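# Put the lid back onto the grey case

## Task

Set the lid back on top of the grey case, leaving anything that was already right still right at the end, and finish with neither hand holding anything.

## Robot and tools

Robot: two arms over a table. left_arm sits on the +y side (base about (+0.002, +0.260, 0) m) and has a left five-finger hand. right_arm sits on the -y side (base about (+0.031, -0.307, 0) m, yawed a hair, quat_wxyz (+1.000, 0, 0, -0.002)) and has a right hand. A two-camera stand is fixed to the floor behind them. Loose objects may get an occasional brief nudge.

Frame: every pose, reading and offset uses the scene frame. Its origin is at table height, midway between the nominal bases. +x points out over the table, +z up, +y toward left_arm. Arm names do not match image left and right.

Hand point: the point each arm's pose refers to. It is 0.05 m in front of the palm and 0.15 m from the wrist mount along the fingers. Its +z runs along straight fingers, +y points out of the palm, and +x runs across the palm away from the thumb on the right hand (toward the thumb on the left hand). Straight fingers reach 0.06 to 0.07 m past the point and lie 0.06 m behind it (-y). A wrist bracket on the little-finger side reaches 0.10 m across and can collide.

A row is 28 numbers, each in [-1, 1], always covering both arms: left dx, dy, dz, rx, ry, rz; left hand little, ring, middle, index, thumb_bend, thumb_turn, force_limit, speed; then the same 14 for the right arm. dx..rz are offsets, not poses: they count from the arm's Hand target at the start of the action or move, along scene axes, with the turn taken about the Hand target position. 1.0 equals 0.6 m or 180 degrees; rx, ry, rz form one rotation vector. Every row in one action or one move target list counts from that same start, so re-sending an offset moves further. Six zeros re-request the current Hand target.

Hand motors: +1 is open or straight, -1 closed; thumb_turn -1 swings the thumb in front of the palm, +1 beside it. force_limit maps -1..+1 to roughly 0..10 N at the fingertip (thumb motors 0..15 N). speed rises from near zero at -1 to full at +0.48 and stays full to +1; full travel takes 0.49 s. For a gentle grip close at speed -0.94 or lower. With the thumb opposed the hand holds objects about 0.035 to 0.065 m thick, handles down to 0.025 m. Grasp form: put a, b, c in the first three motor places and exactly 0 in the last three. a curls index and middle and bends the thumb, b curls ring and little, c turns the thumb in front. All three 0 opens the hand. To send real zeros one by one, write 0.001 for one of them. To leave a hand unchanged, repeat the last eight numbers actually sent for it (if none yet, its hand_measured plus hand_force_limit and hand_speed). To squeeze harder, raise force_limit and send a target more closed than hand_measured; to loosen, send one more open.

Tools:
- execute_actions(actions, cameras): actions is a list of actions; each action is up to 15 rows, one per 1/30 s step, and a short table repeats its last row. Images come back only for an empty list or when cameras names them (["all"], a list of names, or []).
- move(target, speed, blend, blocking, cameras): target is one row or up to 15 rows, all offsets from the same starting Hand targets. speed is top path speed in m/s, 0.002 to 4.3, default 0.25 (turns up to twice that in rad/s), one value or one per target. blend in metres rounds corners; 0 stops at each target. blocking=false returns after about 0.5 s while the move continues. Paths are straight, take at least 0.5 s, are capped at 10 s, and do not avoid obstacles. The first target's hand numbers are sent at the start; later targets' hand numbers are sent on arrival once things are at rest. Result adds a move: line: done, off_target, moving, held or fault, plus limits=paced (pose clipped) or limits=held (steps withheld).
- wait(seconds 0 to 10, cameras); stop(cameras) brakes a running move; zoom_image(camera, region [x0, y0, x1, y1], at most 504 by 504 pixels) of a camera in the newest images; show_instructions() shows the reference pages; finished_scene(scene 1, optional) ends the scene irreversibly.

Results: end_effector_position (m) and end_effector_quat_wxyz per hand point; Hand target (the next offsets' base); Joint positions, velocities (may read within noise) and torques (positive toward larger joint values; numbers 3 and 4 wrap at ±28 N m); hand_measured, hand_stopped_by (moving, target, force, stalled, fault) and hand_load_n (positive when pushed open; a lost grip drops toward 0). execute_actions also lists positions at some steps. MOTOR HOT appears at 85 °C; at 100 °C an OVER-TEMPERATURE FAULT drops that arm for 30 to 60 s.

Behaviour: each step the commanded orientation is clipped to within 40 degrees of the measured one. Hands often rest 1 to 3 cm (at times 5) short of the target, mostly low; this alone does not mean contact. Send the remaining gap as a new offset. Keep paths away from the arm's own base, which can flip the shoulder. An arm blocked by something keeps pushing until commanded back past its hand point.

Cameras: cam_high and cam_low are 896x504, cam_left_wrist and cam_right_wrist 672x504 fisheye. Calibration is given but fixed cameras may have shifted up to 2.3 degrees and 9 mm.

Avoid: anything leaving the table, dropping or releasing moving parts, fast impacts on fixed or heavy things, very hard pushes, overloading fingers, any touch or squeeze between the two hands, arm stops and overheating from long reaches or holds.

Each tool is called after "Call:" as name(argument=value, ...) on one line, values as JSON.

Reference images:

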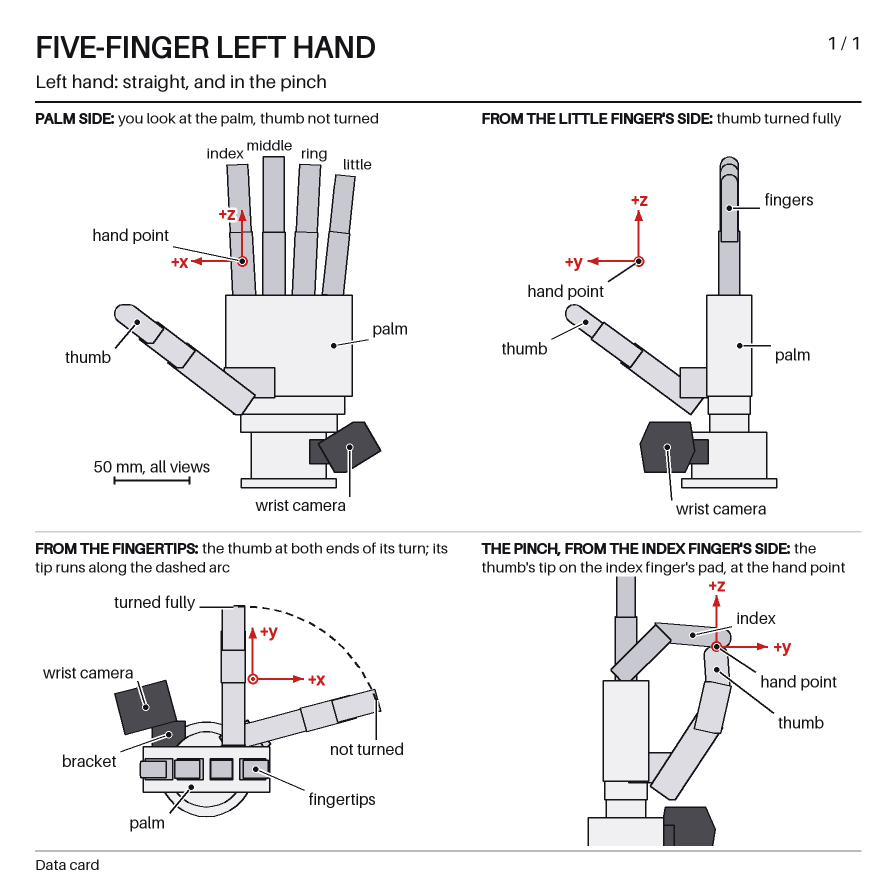

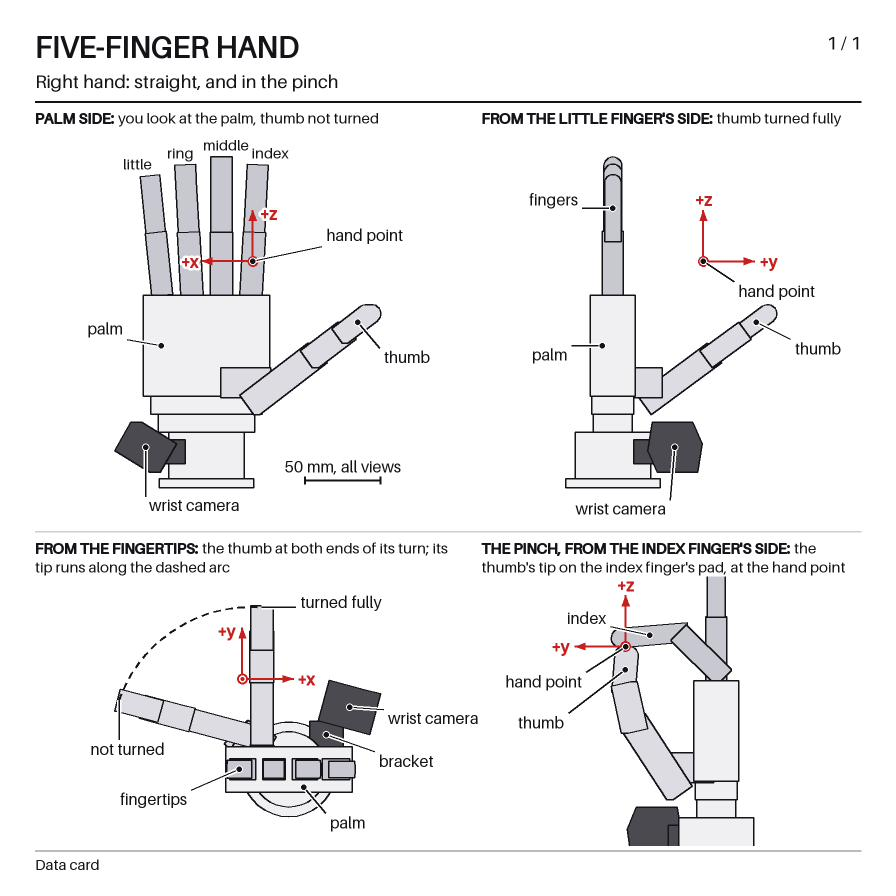

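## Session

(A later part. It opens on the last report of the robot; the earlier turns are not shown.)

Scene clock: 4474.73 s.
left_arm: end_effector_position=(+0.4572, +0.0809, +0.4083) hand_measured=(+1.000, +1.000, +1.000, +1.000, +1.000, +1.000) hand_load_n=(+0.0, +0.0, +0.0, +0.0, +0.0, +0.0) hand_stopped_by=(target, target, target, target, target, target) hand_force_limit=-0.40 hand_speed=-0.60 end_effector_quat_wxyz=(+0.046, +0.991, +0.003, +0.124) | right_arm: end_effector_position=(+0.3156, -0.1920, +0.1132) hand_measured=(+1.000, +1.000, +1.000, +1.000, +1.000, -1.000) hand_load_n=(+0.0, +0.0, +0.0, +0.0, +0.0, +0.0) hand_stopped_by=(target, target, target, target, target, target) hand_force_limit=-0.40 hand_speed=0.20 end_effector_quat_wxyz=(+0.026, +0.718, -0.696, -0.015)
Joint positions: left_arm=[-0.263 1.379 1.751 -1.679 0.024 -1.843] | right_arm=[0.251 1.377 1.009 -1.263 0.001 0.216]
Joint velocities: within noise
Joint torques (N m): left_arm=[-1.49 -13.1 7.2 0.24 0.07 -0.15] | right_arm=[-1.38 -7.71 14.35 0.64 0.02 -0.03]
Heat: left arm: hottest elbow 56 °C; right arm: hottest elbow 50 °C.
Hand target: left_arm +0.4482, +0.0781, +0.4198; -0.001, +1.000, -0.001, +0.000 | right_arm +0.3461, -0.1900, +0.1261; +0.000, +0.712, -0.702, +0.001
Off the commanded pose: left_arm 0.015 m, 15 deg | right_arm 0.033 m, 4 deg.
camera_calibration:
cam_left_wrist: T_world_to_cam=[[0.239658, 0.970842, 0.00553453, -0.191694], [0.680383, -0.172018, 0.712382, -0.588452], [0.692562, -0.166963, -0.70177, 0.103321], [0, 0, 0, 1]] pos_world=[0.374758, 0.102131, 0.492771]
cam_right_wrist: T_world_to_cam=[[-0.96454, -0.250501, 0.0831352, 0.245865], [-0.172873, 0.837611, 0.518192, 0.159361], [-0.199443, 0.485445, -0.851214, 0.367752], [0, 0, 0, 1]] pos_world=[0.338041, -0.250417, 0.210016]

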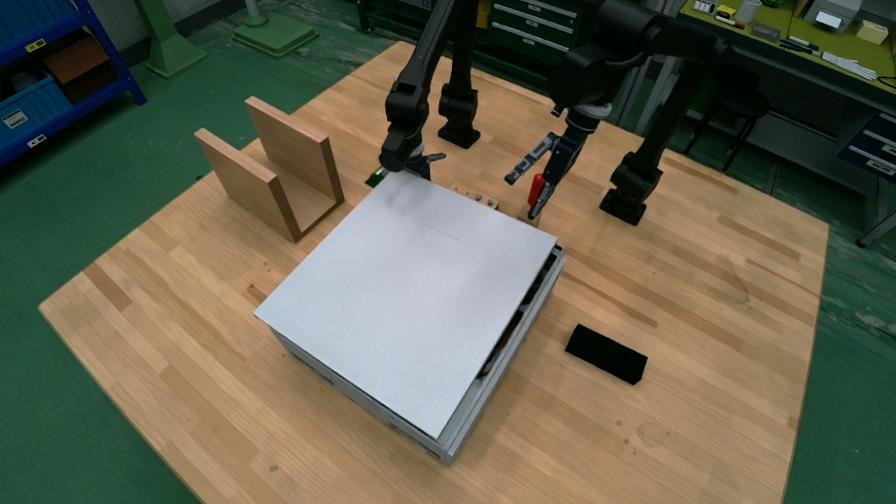

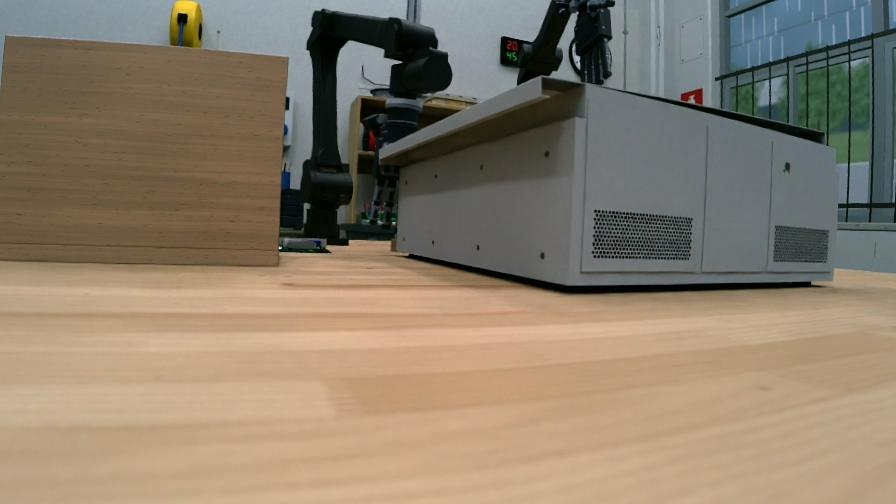

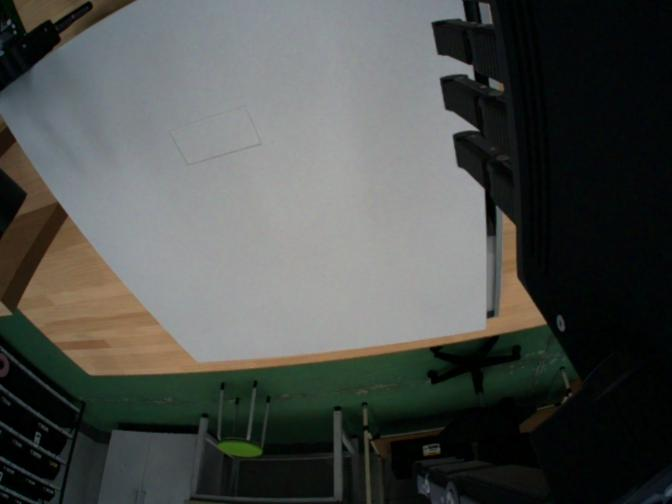

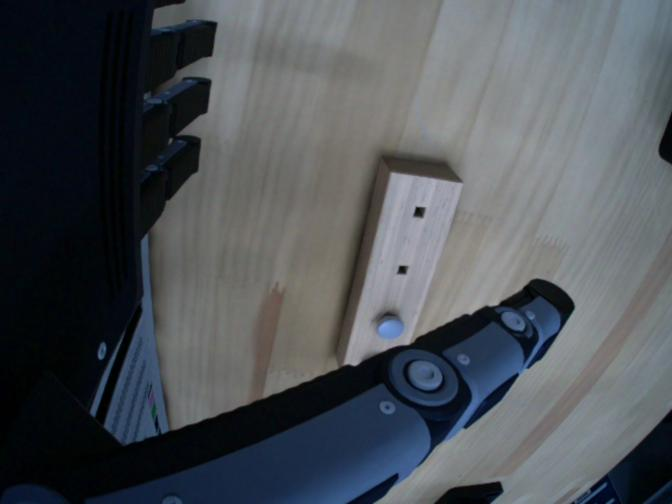

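Call:
move(target=[[0,0,0,0,0,0,1,1,1,1,1,1,-0.4,-0.6,-0.13,0,0,0,0,0,1,1,1,1,1,-1,-0.4,0.2],[0,0,0,0,0,0,1,1,1,1,1,1,-0.4,-0.6,-0.15,0,0.39,0,0,0,1,1,1,1,1,-1,-0.4,0.2],[0,0,0,0,0,0,1,1,1,1,1,1,-0.4,-0.6,0.12,-0.16,0.4,0,0,0.25,1,1,1,1,1,-1,-0.4,0.2],[0,0,0,0,0,0,1,1,1,1,1,1,-0.4,-0.6,0.39,-0.3,0.4,0,0,0.5,1,1,1,1,1,-1,-0.4,0.2]], speed=[0.1,0.25,0.25,0.25], blend=[0.0,0.05,0.05,0], cameras=["cam_high"])

Scene clock: 4579.33 s.
left_arm: end_effector_position=(+0.4572, +0.0809, +0.4083) hand_measured=(+1.000, +1.000, +1.000, +1.000, +1.000, +1.000) hand_load_n=(-0.5, +0.0, +0.0, +0.0, +0.0, +0.0) hand_stopped_by=(target, target, target, target, target, target) hand_force_limit=-0.40 hand_speed=-0.60 end_effector_quat_wxyz=(+0.046, +0.991, +0.003, +0.124) | right_arm: end_effector_position=(+0.5730, -0.3630, +0.3505) hand_measured=(+1.000, +1.000, +1.000, +1.000, +1.000, -1.000) hand_load_n=(+0.0, +0.0, +0.0, +0.0, +0.0, +0.0) hand_stopped_by=(target, target, target, target, target, target) hand_force_limit=-0.40 hand_speed=0.20 end_effector_quat_wxyz=(+0.014, +0.993, +0.015, +0.112)
Joint positions: left_arm=[-0.263 1.379 1.751 -1.679 0.024 -1.843] | right_arm=[0.024 1.729 2.058 -1.675 0.029 -1.584]
Joint torques (N m): left_arm=[-1.85 -13.45 7.16 0.35 0.12 -0.18] | right_arm=[-0.97 -15.03 13.83 0.31 0.15 -0.18]
Heat: left arm: hottest elbow 55 °C; right arm: hottest elbow 52 °C.
Hand target: left_arm +0.4482, +0.0781, +0.4198; -0.001, +1.000, -0.001, +0.000 | right_arm +0.5801, -0.3700, +0.3661; +0.000, +1.000, +0.007, +0.001
Off the commanded pose: left_arm 0.015 m, 15 deg | right_arm 0.018 m, 13 deg.
joint sent to its limit (left arm) — joint 4 (wrist pitch), lower limit. The joint targets are off in orientation, not in position.
joint sent to its limit (right arm) — joint 4 (wrist pitch), lower limit. The joint targets are off in orientation, not in position.
move: off_target (left_arm, right_arm)
Images, in order (width x height): cam_high 896x504.

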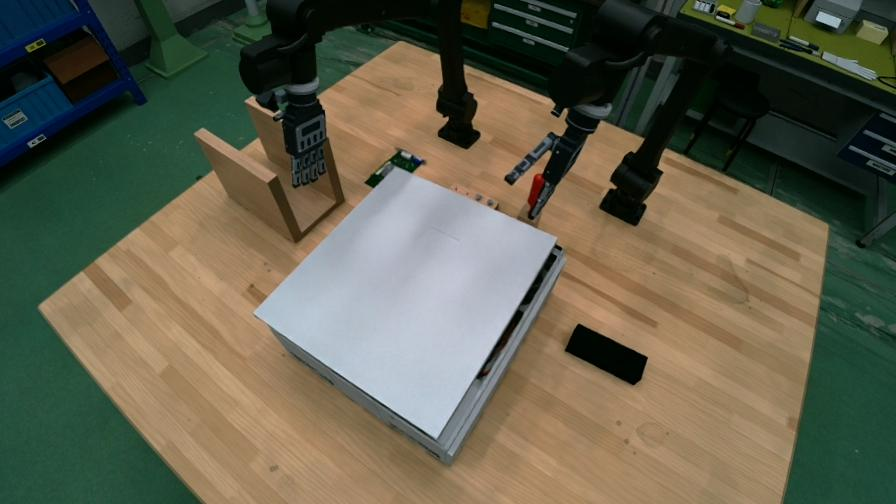

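Call:
zoom_image(camera="cam_high", region=[360, 140, 440, 220])

Scaled by 6.300 from the camera's 896x504 image, which has a finer 1280x720 frame.

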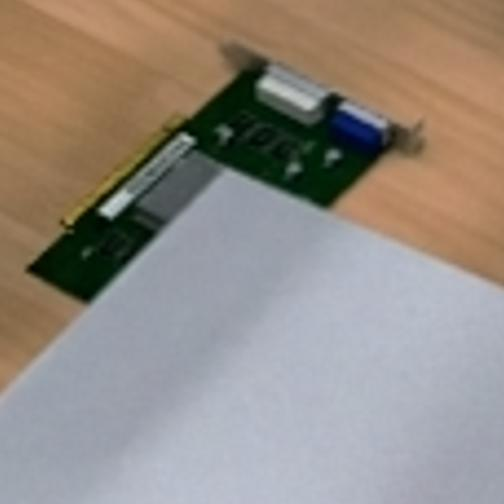

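Call:
move(target=[[0,0,0,0,0,0,1,1,1,1,1,1,-0.4,-0.6,0.0,-0.025,0,0,0,0,1,1,1,1,1,1,-0.4,0.2],[0,0,0,0,0,0,1,1,1,1,1,1,-0.4,-0.6,0.0,-0.025,-0.2,0,0,0,1,1,1,1,1,1,-0.4,0.2]], speed=0.12, cameras=["cam_high","cam_low"])

Call:
zoom_image(camera="cam_high", region=[220, 80, 420, 320])

Scene clock: 4612.87 s.
left_arm: end_effector_position=(+0.4572, +0.0809, +0.4083) hand_measured=(+1.000, +1.000, +1.000, +1.000, +1.000, +1.000) hand_load_n=(+0.0, +0.0, +0.0, +0.0, -0.5, +0.0) hand_stopped_by=(target, target, target, target, target, target) hand_force_limit=-0.40 hand_speed=-0.60 end_effector_quat_wxyz=(+0.046, +0.991, +0.003, +0.124) | right_arm: end_effector_position=(+0.5802, -0.3771, +0.2452) hand_measured=(+1.000, +1.000, +1.000, +1.000, +1.000, +1.000) hand_load_n=(+0.0, +0.0, +0.0, +0.0, +0.0, +0.0) hand_stopped_by=(target, target, target, target, target, target) hand_force_limit=-0.40 hand_speed=0.20 end_effector_quat_wxyz=(+0.001, +1.000, +0.013, +0.001)
Joint positions: left_arm=[-0.263 1.379 1.751 -1.679 0.024 -1.843] | right_arm=[-0.01 1.867 1.974 -1.675 0.002 -1.611]
Joint torques (N m): left_arm=[-1.61 -13.27 7.17 0.31 0.08 -0.15] | right_arm=[-1.26 -17.73 10.03 -0.02 -0.11 -0.06]
Heat: left arm: hottest elbow 55 °C; right arm: hottest elbow 51 °C.
Hand target: left_arm +0.4482, +0.0781, +0.4198; -0.001, +1.000, -0.001, +0.000 | right_arm +0.5801, -0.3851, +0.2462; +0.000, +1.000, +0.007, +0.001
Off the commanded pose: left_arm 0.015 m, 15 deg | right_arm 0.008 m, 1 deg.
joint sent to its limit (left arm) — joint 4 (wrist pitch), lower limit. The joint targets are off in orientation, not in position.
move: off_target (left_arm)
Images, in order (width x height): cam_high 896x504, cam_low 896x504.

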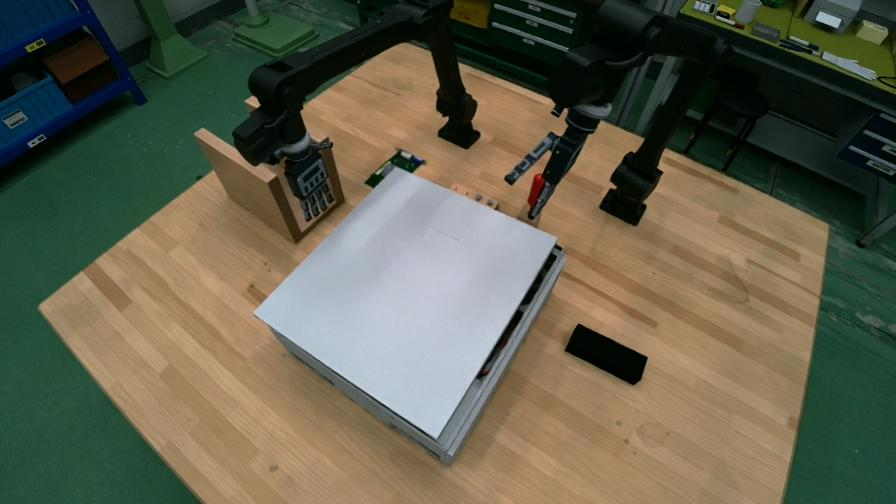

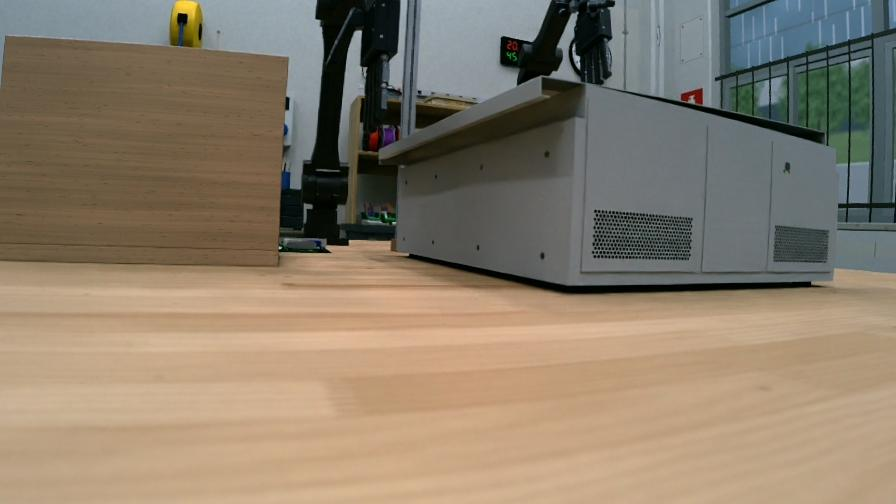

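Scaled by 2.100 from the camera's 896x504 image, which has a finer 1280x720 frame.

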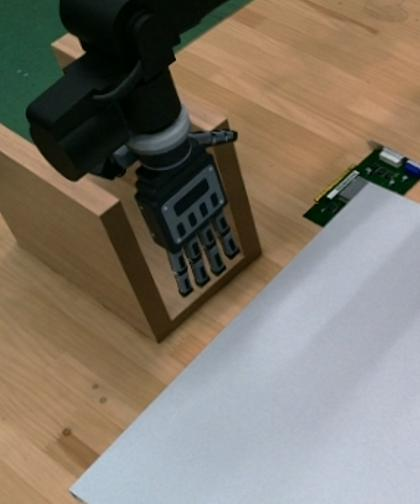

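Call:
move(target=[0,0,0,0,0,0,1,1,1,1,1,1,-0.4,-0.6,0.0,0,-0.175,0,0,0,1,1,1,1,1,1,-0.4,0.2], speed=0.12, cameras=["cam_high","cam_low"])

Call:
zoom_image(camera="cam_high", region=[220, 80, 420, 320])

Call:
zoom_image(camera="cam_low", region=[260, 60, 480, 280])

Scene clock: 4623.03 s.
left_arm: end_effector_position=(+0.4572, +0.0809, +0.4083) hand_measured=(+1.000, +1.000, +1.000, +1.000, +1.000, +1.000) hand_load_n=(+0.0, +0.0, +0.0, +0.0, +0.0, +0.0) hand_stopped_by=(target, target, target, target, target, target) hand_force_limit=-0.40 hand_speed=-0.60 end_effector_quat_wxyz=(+0.046, +0.991, +0.003, +0.124) | right_arm: end_effector_position=(+0.5760, -0.3770, +0.1438) hand_measured=(+1.000, +1.000, +1.000, +1.000, +1.000, +1.000) hand_load_n=(+0.0, +0.0, +0.0, +0.0, +0.0, +0.0) hand_stopped_by=(target, target, target, target, target, target) hand_force_limit=-0.40 hand_speed=0.20 end_effector_quat_wxyz=(+0.001, +1.000, +0.013, -0.004)
Joint positions: left_arm=[-0.263 1.379 1.751 -1.679 0.024 -1.843] | right_arm=[-0.01 1.871 1.712 -1.419 0.002 -1.611]
Joint torques (N m): left_arm=[-1.38 -13.63 7.13 0.44 0.06 -0.2] | right_arm=[-1.14 -17.14 9.65 0.7 -0.11 -0.07]
Heat: left arm: hottest elbow 55 °C; right arm: hottest elbow 50 °C.
Hand target: left_arm +0.4482, +0.0781, +0.4198; -0.001, +1.000, -0.001, +0.000 | right_arm +0.5800, -0.3851, +0.1411; +0.000, +1.000, +0.007, +0.001
Off the commanded pose: left_arm 0.015 m, 15 deg | right_arm 0.009 m, 1 deg.
joint sent to its limit (left arm) — joint 4 (wrist pitch), lower limit. The joint targets are off in orientation, not in position.
move: off_target (left_arm)
Images, in order (width x height): cam_high 896x504, cam_low 896x504.

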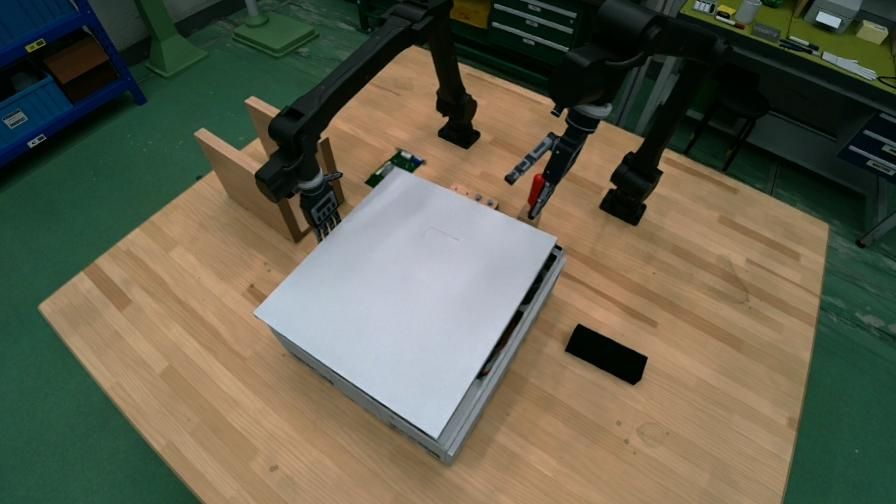

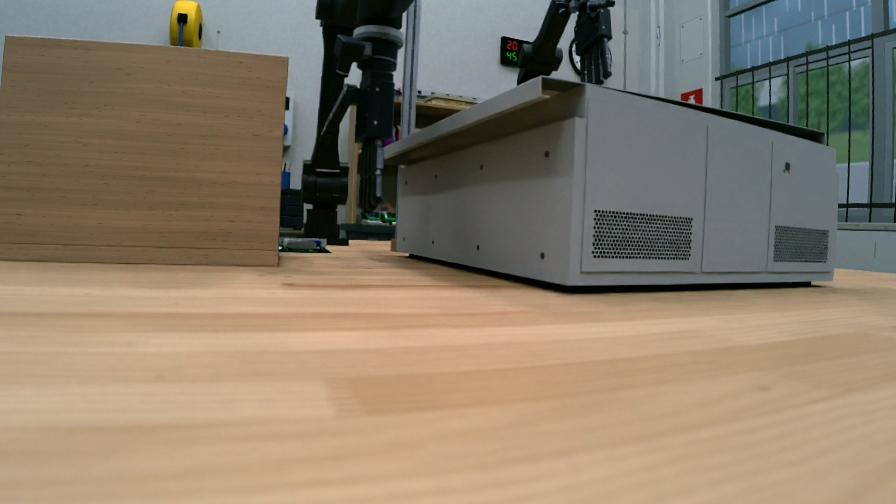

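Scaled by 2.100 from the camera's 896x504 image, which has a finer 1280x720 frame.

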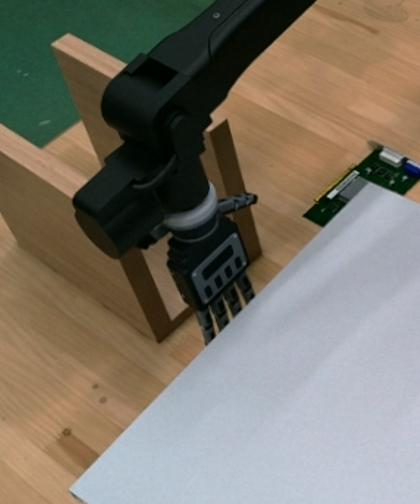

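Scaled by 2.291 from the camera's 896x504 image, which has a finer 1280x720 frame.

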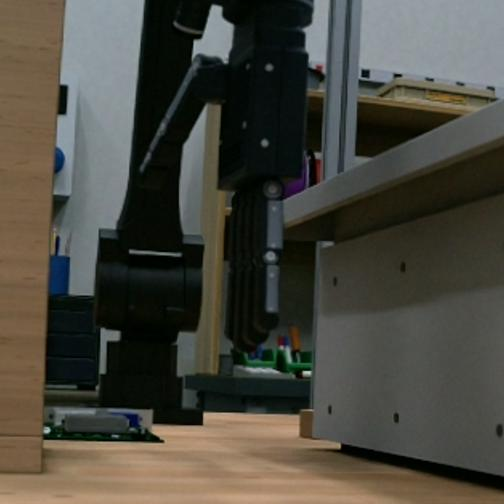

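Call:
move(target=[0,0,0,0,0,0,1,1,1,1,1,1,-0.4,-0.6,0.0,0.09,0,0,0,0,1,1,1,1,1,1,-0.4,0.2], speed=0.06, cameras=["cam_high","cam_low"])

Call:
zoom_image(camera="cam_high", region=[220, 80, 600, 470])

Call:
zoom_image(camera="cam_low", region=[260, 60, 480, 280])

Scene clock: 4647.37 s.
left_arm: end_effector_position=(+0.4572, +0.0809, +0.4083) hand_measured=(+1.000, +1.000, +1.000, +1.000, +1.000, +1.000) hand_load_n=(+0.0, +0.0, +0.0, +0.0, +0.0, +0.0) hand_stopped_by=(target, target, target, target, target, target) hand_force_limit=-0.40 hand_speed=-0.60 end_effector_quat_wxyz=(+0.046, +0.991, +0.003, +0.124) | right_arm: end_effector_position=(+0.5748, -0.3381, +0.1438) hand_measured=(+1.000, +1.000, +1.000, +1.000, +1.000, +1.000) hand_load_n=(+0.0, +0.0, +0.0, +0.0, +0.0, +0.0) hand_stopped_by=(target, target, target, target, target, target) hand_force_limit=-0.40 hand_speed=0.20 end_effector_quat_wxyz=(+0.001, +1.000, +0.010, -0.004)
Joint positions: left_arm=[-0.263 1.379 1.751 -1.679 0.024 -1.843] | right_arm=[0.057 1.871 1.712 -1.419 0.001 -1.536]
Joint torques (N m): left_arm=[-1.08 -13.22 7.06 0.34 0.09 -0.16] | right_arm=[0.62 -16.79 9.99 0.65 -0.07 0.13]
Heat: left arm: hottest elbow 55 °C; right arm: hottest elbow 50 °C.
Hand target: left_arm +0.4482, +0.0781, +0.4198; -0.001, +1.000, -0.001, +0.000 | right_arm +0.5800, -0.3311, +0.1411; +0.000, +1.000, +0.007, +0.001
Off the commanded pose: left_arm 0.015 m, 15 deg | right_arm 0.009 m, 1 deg.
joint sent to its limit (left arm) — joint 4 (wrist pitch), lower limit. The joint targets are off in orientation, not in position.
move: off_target (left_arm)
Images, in order (width x height): cam_high 896x504, cam_low 896x504.

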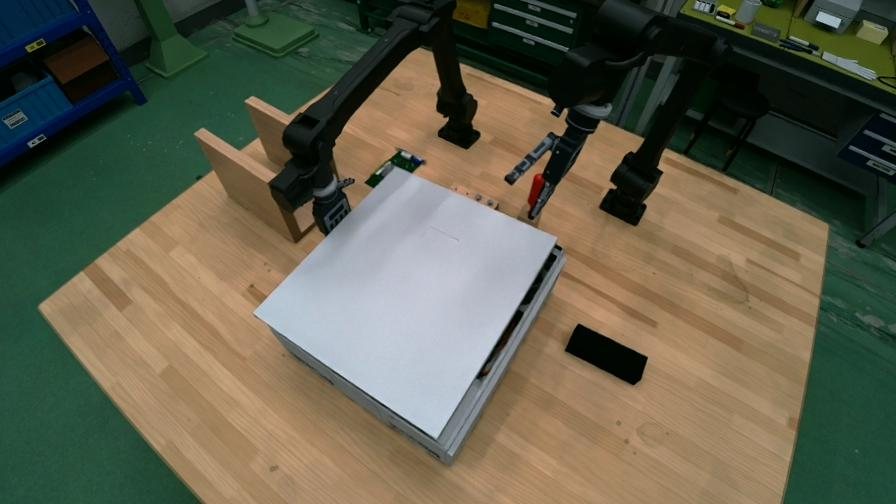

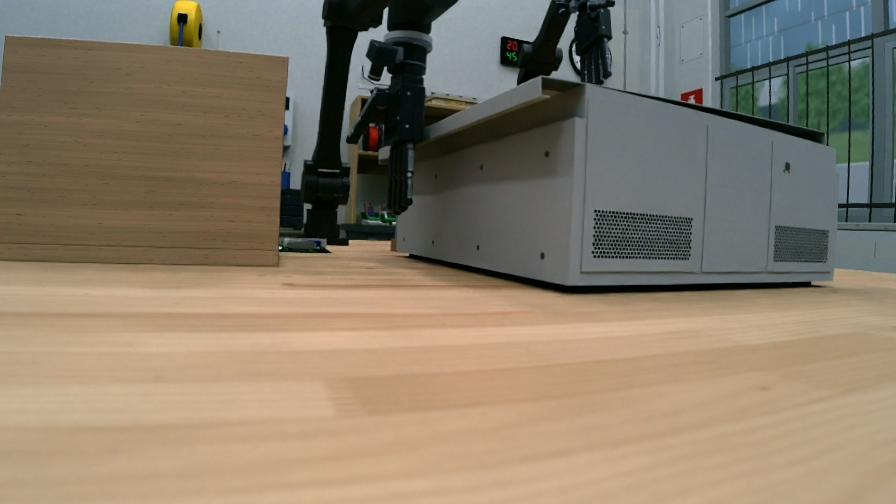

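Scaled by 1.292 from the camera's 896x504 image, which has a finer 1280x720 frame.

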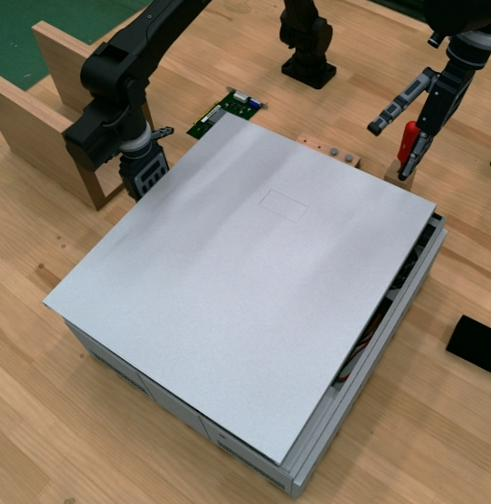

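Scaled by 2.291 from the camera's 896x504 image, which has a finer 1280x720 frame.

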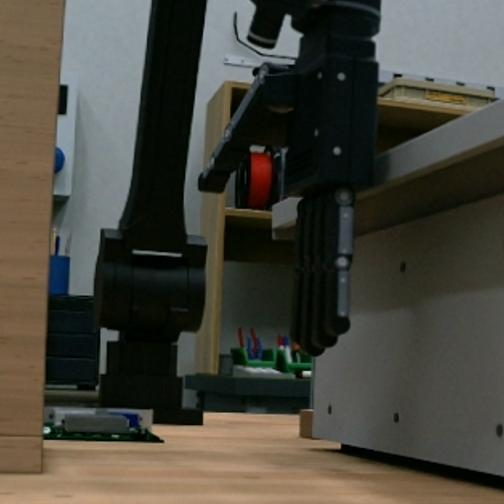

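Call:
move(target=[0,0,0,0,0,0,1,1,1,1,1,1,-0.4,-0.6,0.0,0.035,0,0,0,0,1,1,1,1,1,1,-0.4,0.2], speed=0.05, cameras=["cam_high","cam_low"])

Call:
zoom_image(camera="cam_high", region=[400, 410, 460, 470])

Call:
zoom_image(camera="cam_high", region=[500, 190, 600, 290])

Scene clock: 4655.37 s.
left_arm: end_effector_position=(+0.4572, +0.0809, +0.4083) hand_measured=(+1.000, +1.000, +1.000, +1.000, +1.000, +1.000) hand_load_n=(+0.0, +0.0, +0.0, +0.0, +0.0, +0.0) hand_stopped_by=(target, target, target, target, target, target) hand_force_limit=-0.40 hand_speed=-0.60 end_effector_quat_wxyz=(+0.046, +0.991, +0.003, +0.124) | right_arm: end_effector_position=(+0.5740, -0.3276, +0.1442) hand_measured=(+1.000, +1.000, +1.000, +1.000, +1.000, +1.000) hand_load_n=(+0.5, +0.0, +0.0, +0.0, +0.0, +0.0) hand_stopped_by=(target, target, target, target, target, target) hand_force_limit=-0.40 hand_speed=0.20 end_effector_quat_wxyz=(+0.004, +1.000, +0.008, -0.003)
Joint positions: left_arm=[-0.263 1.379 1.751 -1.679 0.024 -1.843] | right_arm=[0.077 1.871 1.712 -1.419 0.007 -1.512]
Joint torques (N m): left_arm=[-1.03 -13.74 7.19 0.34 0.06 -0.16] | right_arm=[1.73 -16.44 10.5 0.54 -0.32 0.24]
Heat: left arm: hottest elbow 55 °C; right arm: hottest elbow 50 °C.
Hand target: left_arm +0.4482, +0.0781, +0.4198; -0.001, +1.000, -0.001, +0.000 | right_arm +0.5800, -0.3101, +0.1412; +0.000, +1.000, +0.007, +0.001
Off the commanded pose: left_arm 0.015 m, 15 deg | right_arm 0.019 m, 1 deg.
joint sent to its limit (left arm) — joint 4 (wrist pitch), lower limit. The joint targets are off in orientation, not in position.
move: off_target (left_arm, right_arm)
Images, in order (width x height): cam_high 896x504, cam_low 896x504.

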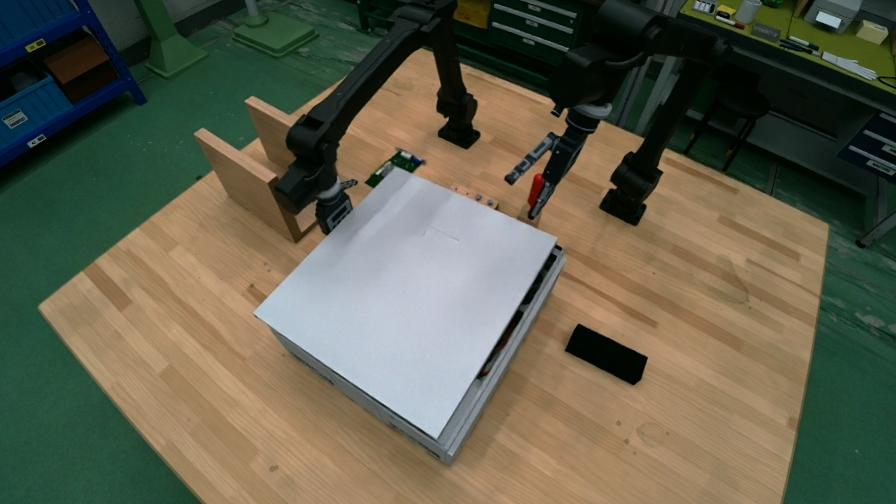

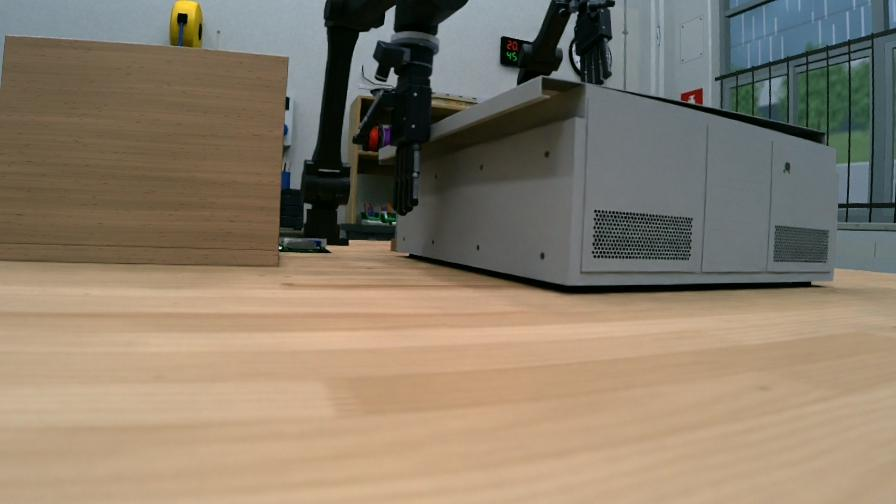

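Scaled by 8.400 from the camera's 896x504 image, which has a finer 1280x720 frame.

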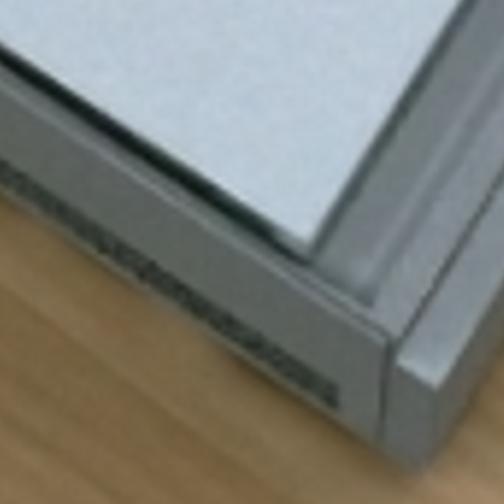

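Scaled by 5.040 from the camera's 896x504 image, which has a finer 1280x720 frame.

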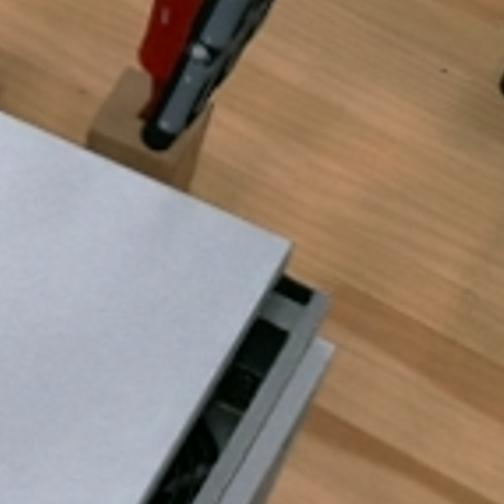

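Call:
move(target=[0,0,0,0,0,0,1,1,1,1,1,1,-0.4,-0.6,0.0,0.035,0,0,0,0,1,1,1,1,1,1,-0.4,0.2], speed=0.05, cameras=["cam_high","cam_low"])

Call:
zoom_image(camera="cam_high", region=[400, 410, 460, 470])

Call:
zoom_image(camera="cam_high", region=[500, 190, 600, 290])

Scene clock: 4663.97 s.
left_arm: end_effector_position=(+0.4572, +0.0809, +0.4083) hand_measured=(+1.000, +1.000, +1.000, +1.000, +1.000, +1.000) hand_load_n=(+0.0, +0.0, +0.0, +0.0, +0.0, +0.0) hand_stopped_by=(target, target, target, target, target, target) hand_force_limit=-0.40 hand_speed=-0.60 end_effector_quat_wxyz=(+0.046, +0.991, +0.003, +0.124) | right_arm: end_effector_position=(+0.5728, -0.3175, +0.1439) hand_measured=(+1.000, +1.000, +1.000, +1.000, +1.000, +1.000) hand_load_n=(+0.0, +0.0, +0.0, +0.0, +0.0, -0.5) hand_stopped_by=(target, target, target, target, target, target) hand_force_limit=-0.40 hand_speed=0.20 end_effector_quat_wxyz=(+0.008, +1.000, +0.004, -0.004)
Joint positions: left_arm=[-0.263 1.379 1.751 -1.679 0.024 -1.843] | right_arm=[0.097 1.872 1.712 -1.419 0.015 -1.485]
Joint torques (N m): left_arm=[-1.08 -13.33 7.09 0.21 0.05 -0.15] | right_arm=[2.84 -16.15 11.22 0.43 -0.66 0.33]
Heat: left arm: hottest elbow 55 °C; right arm: hottest elbow 50 °C.
Hand target: left_arm +0.4482, +0.0781, +0.4198; -0.001, +1.000, -0.001, +0.000 | right_arm +0.5800, -0.2891, +0.1411; +0.000, +1.000, +0.007, +0.001
Off the commanded pose: left_arm 0.015 m, 15 deg | right_arm 0.029 m, 1 deg.
joint sent to its limit (left arm) — joint 4 (wrist pitch), lower limit. The joint targets are off in orientation, not in position.
move: off_target (left_arm, right_arm)
Images, in order (width x height): cam_high 896x504, cam_low 896x504.

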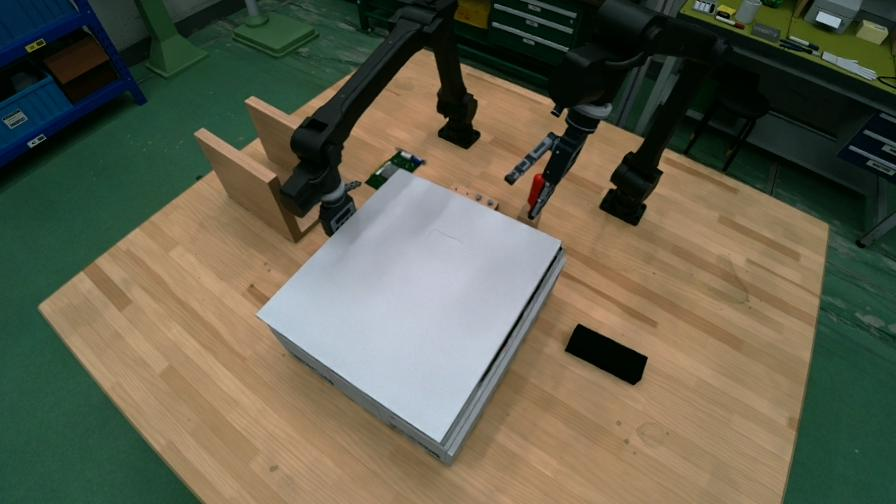

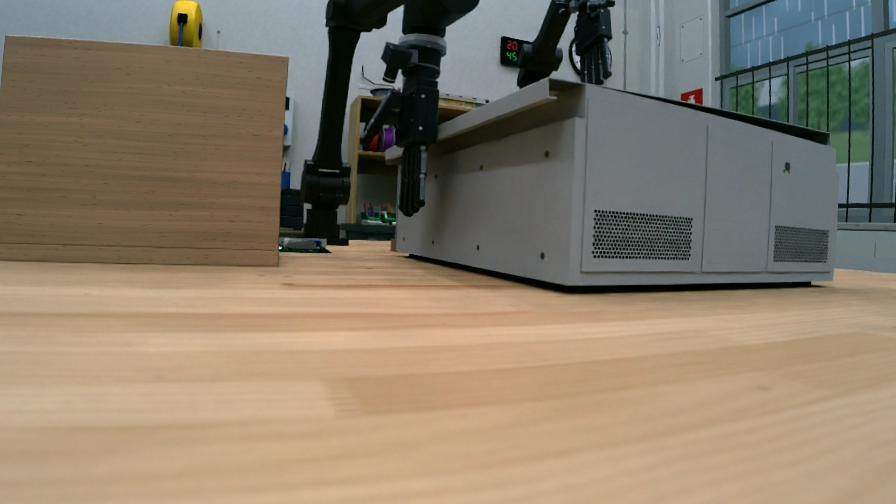

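Scaled by 8.400 from the camera's 896x504 image, which has a finer 1280x720 frame.

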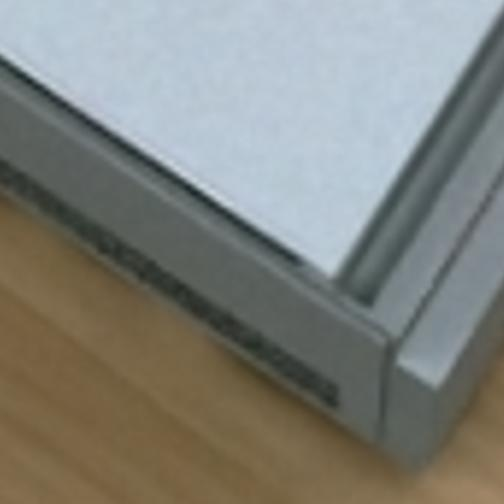

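Scaled by 5.040 from the camera's 896x504 image, which has a finer 1280x720 frame.

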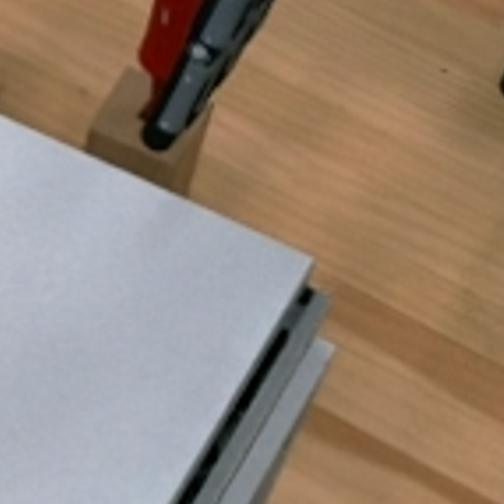

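Call:
move(target=[0,0,0,0,0,0,1,1,1,1,1,1,-0.4,-0.6,0.0,0.02,0,0,0,0,1,1,1,1,1,1,-0.4,0.2], speed=0.05, cameras=["cam_high","cam_low"])

Call:
zoom_image(camera="cam_high", region=[400, 410, 460, 470])

Call:
zoom_image(camera="cam_high", region=[500, 190, 600, 290])

Scene clock: 4682.23 s.
left_arm: end_effector_position=(+0.4572, +0.0809, +0.4083) hand_measured=(+1.000, +1.000, +1.000, +1.000, +1.000, +1.000) hand_load_n=(+0.0, +0.0, +0.0, +0.0, +0.0, +0.0) hand_stopped_by=(target, target, target, target, target, target) hand_force_limit=-0.40 hand_speed=-0.60 end_effector_quat_wxyz=(+0.046, +0.991, +0.003, +0.124) | right_arm: end_effector_position=(+0.5718, -0.3076, +0.1430) hand_measured=(+1.000, +1.000, +1.000, +1.000, +1.000, +1.000) hand_load_n=(+0.0, +0.0, +0.0, +0.0, -0.5, +0.0) hand_stopped_by=(target, target, target, target, target, target) hand_force_limit=-0.40 hand_speed=0.20 end_effector_quat_wxyz=(+0.009, +1.000, +0.003, -0.004)
Joint positions: left_arm=[-0.263 1.379 1.751 -1.679 0.024 -1.843] | right_arm=[0.115 1.874 1.712 -1.419 0.017 -1.466]
Joint torques (N m): left_arm=[-1.79 -12.75 7.21 0.28 0.09 -0.15] | right_arm=[3.02 -15.97 11.75 0.34 -0.74 0.35]
Heat: left arm: hottest elbow 55 °C; right arm: hottest elbow 50 °C.
Hand target: left_arm +0.4482, +0.0781, +0.4198; -0.001, +1.000, -0.001, +0.000 | right_arm +0.5800, -0.2770, +0.1411; +0.000, +1.000, +0.008, +0.001
Off the commanded pose: left_arm 0.015 m, 15 deg | right_arm 0.032 m, 1 deg.
joint sent to its limit (left arm) — joint 4 (wrist pitch), lower limit. The joint targets are off in orientation, not in position.
move: off_target (left_arm, right_arm)
Images, in order (width x height): cam_high 896x504, cam_low 896x504.

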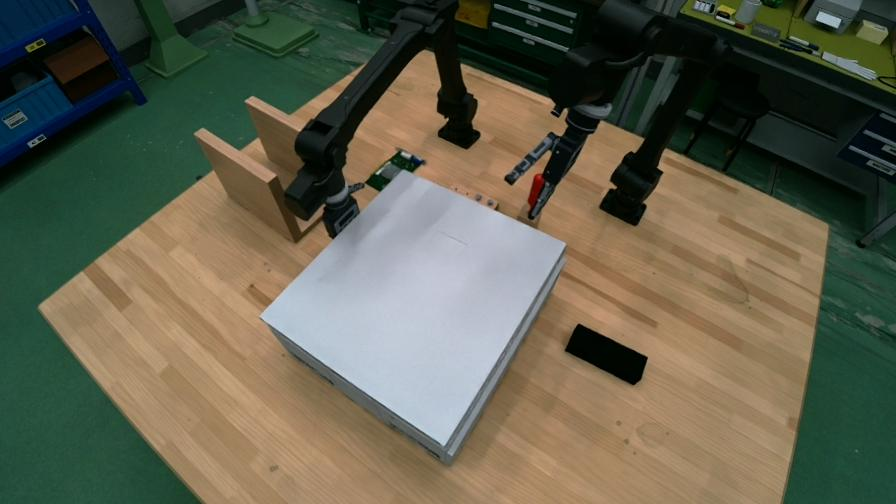

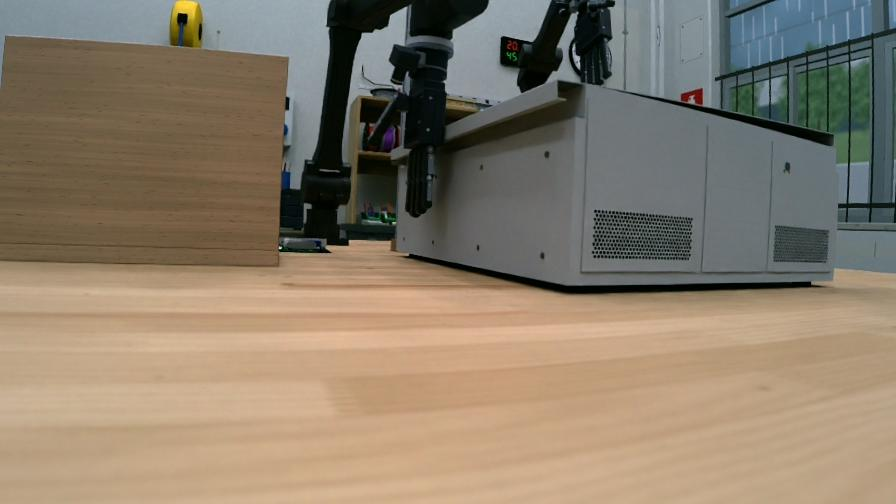

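Scaled by 8.400 from the camera's 896x504 image, which has a finer 1280x720 frame.

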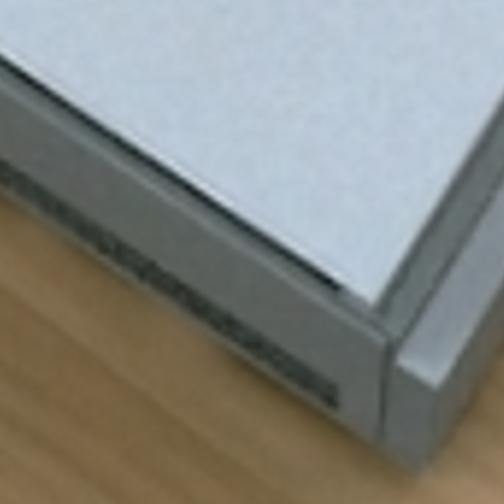

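Scaled by 5.040 from the camera's 896x504 image, which has a finer 1280x720 frame.

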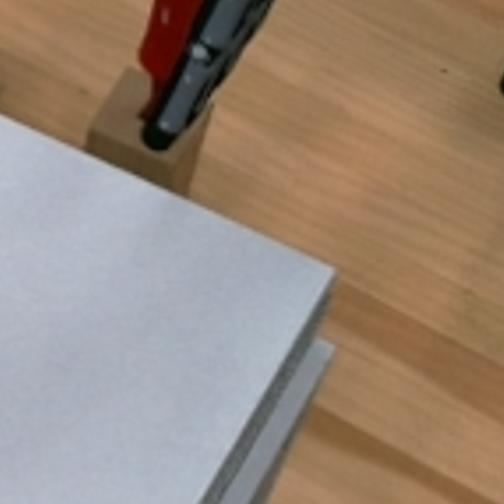

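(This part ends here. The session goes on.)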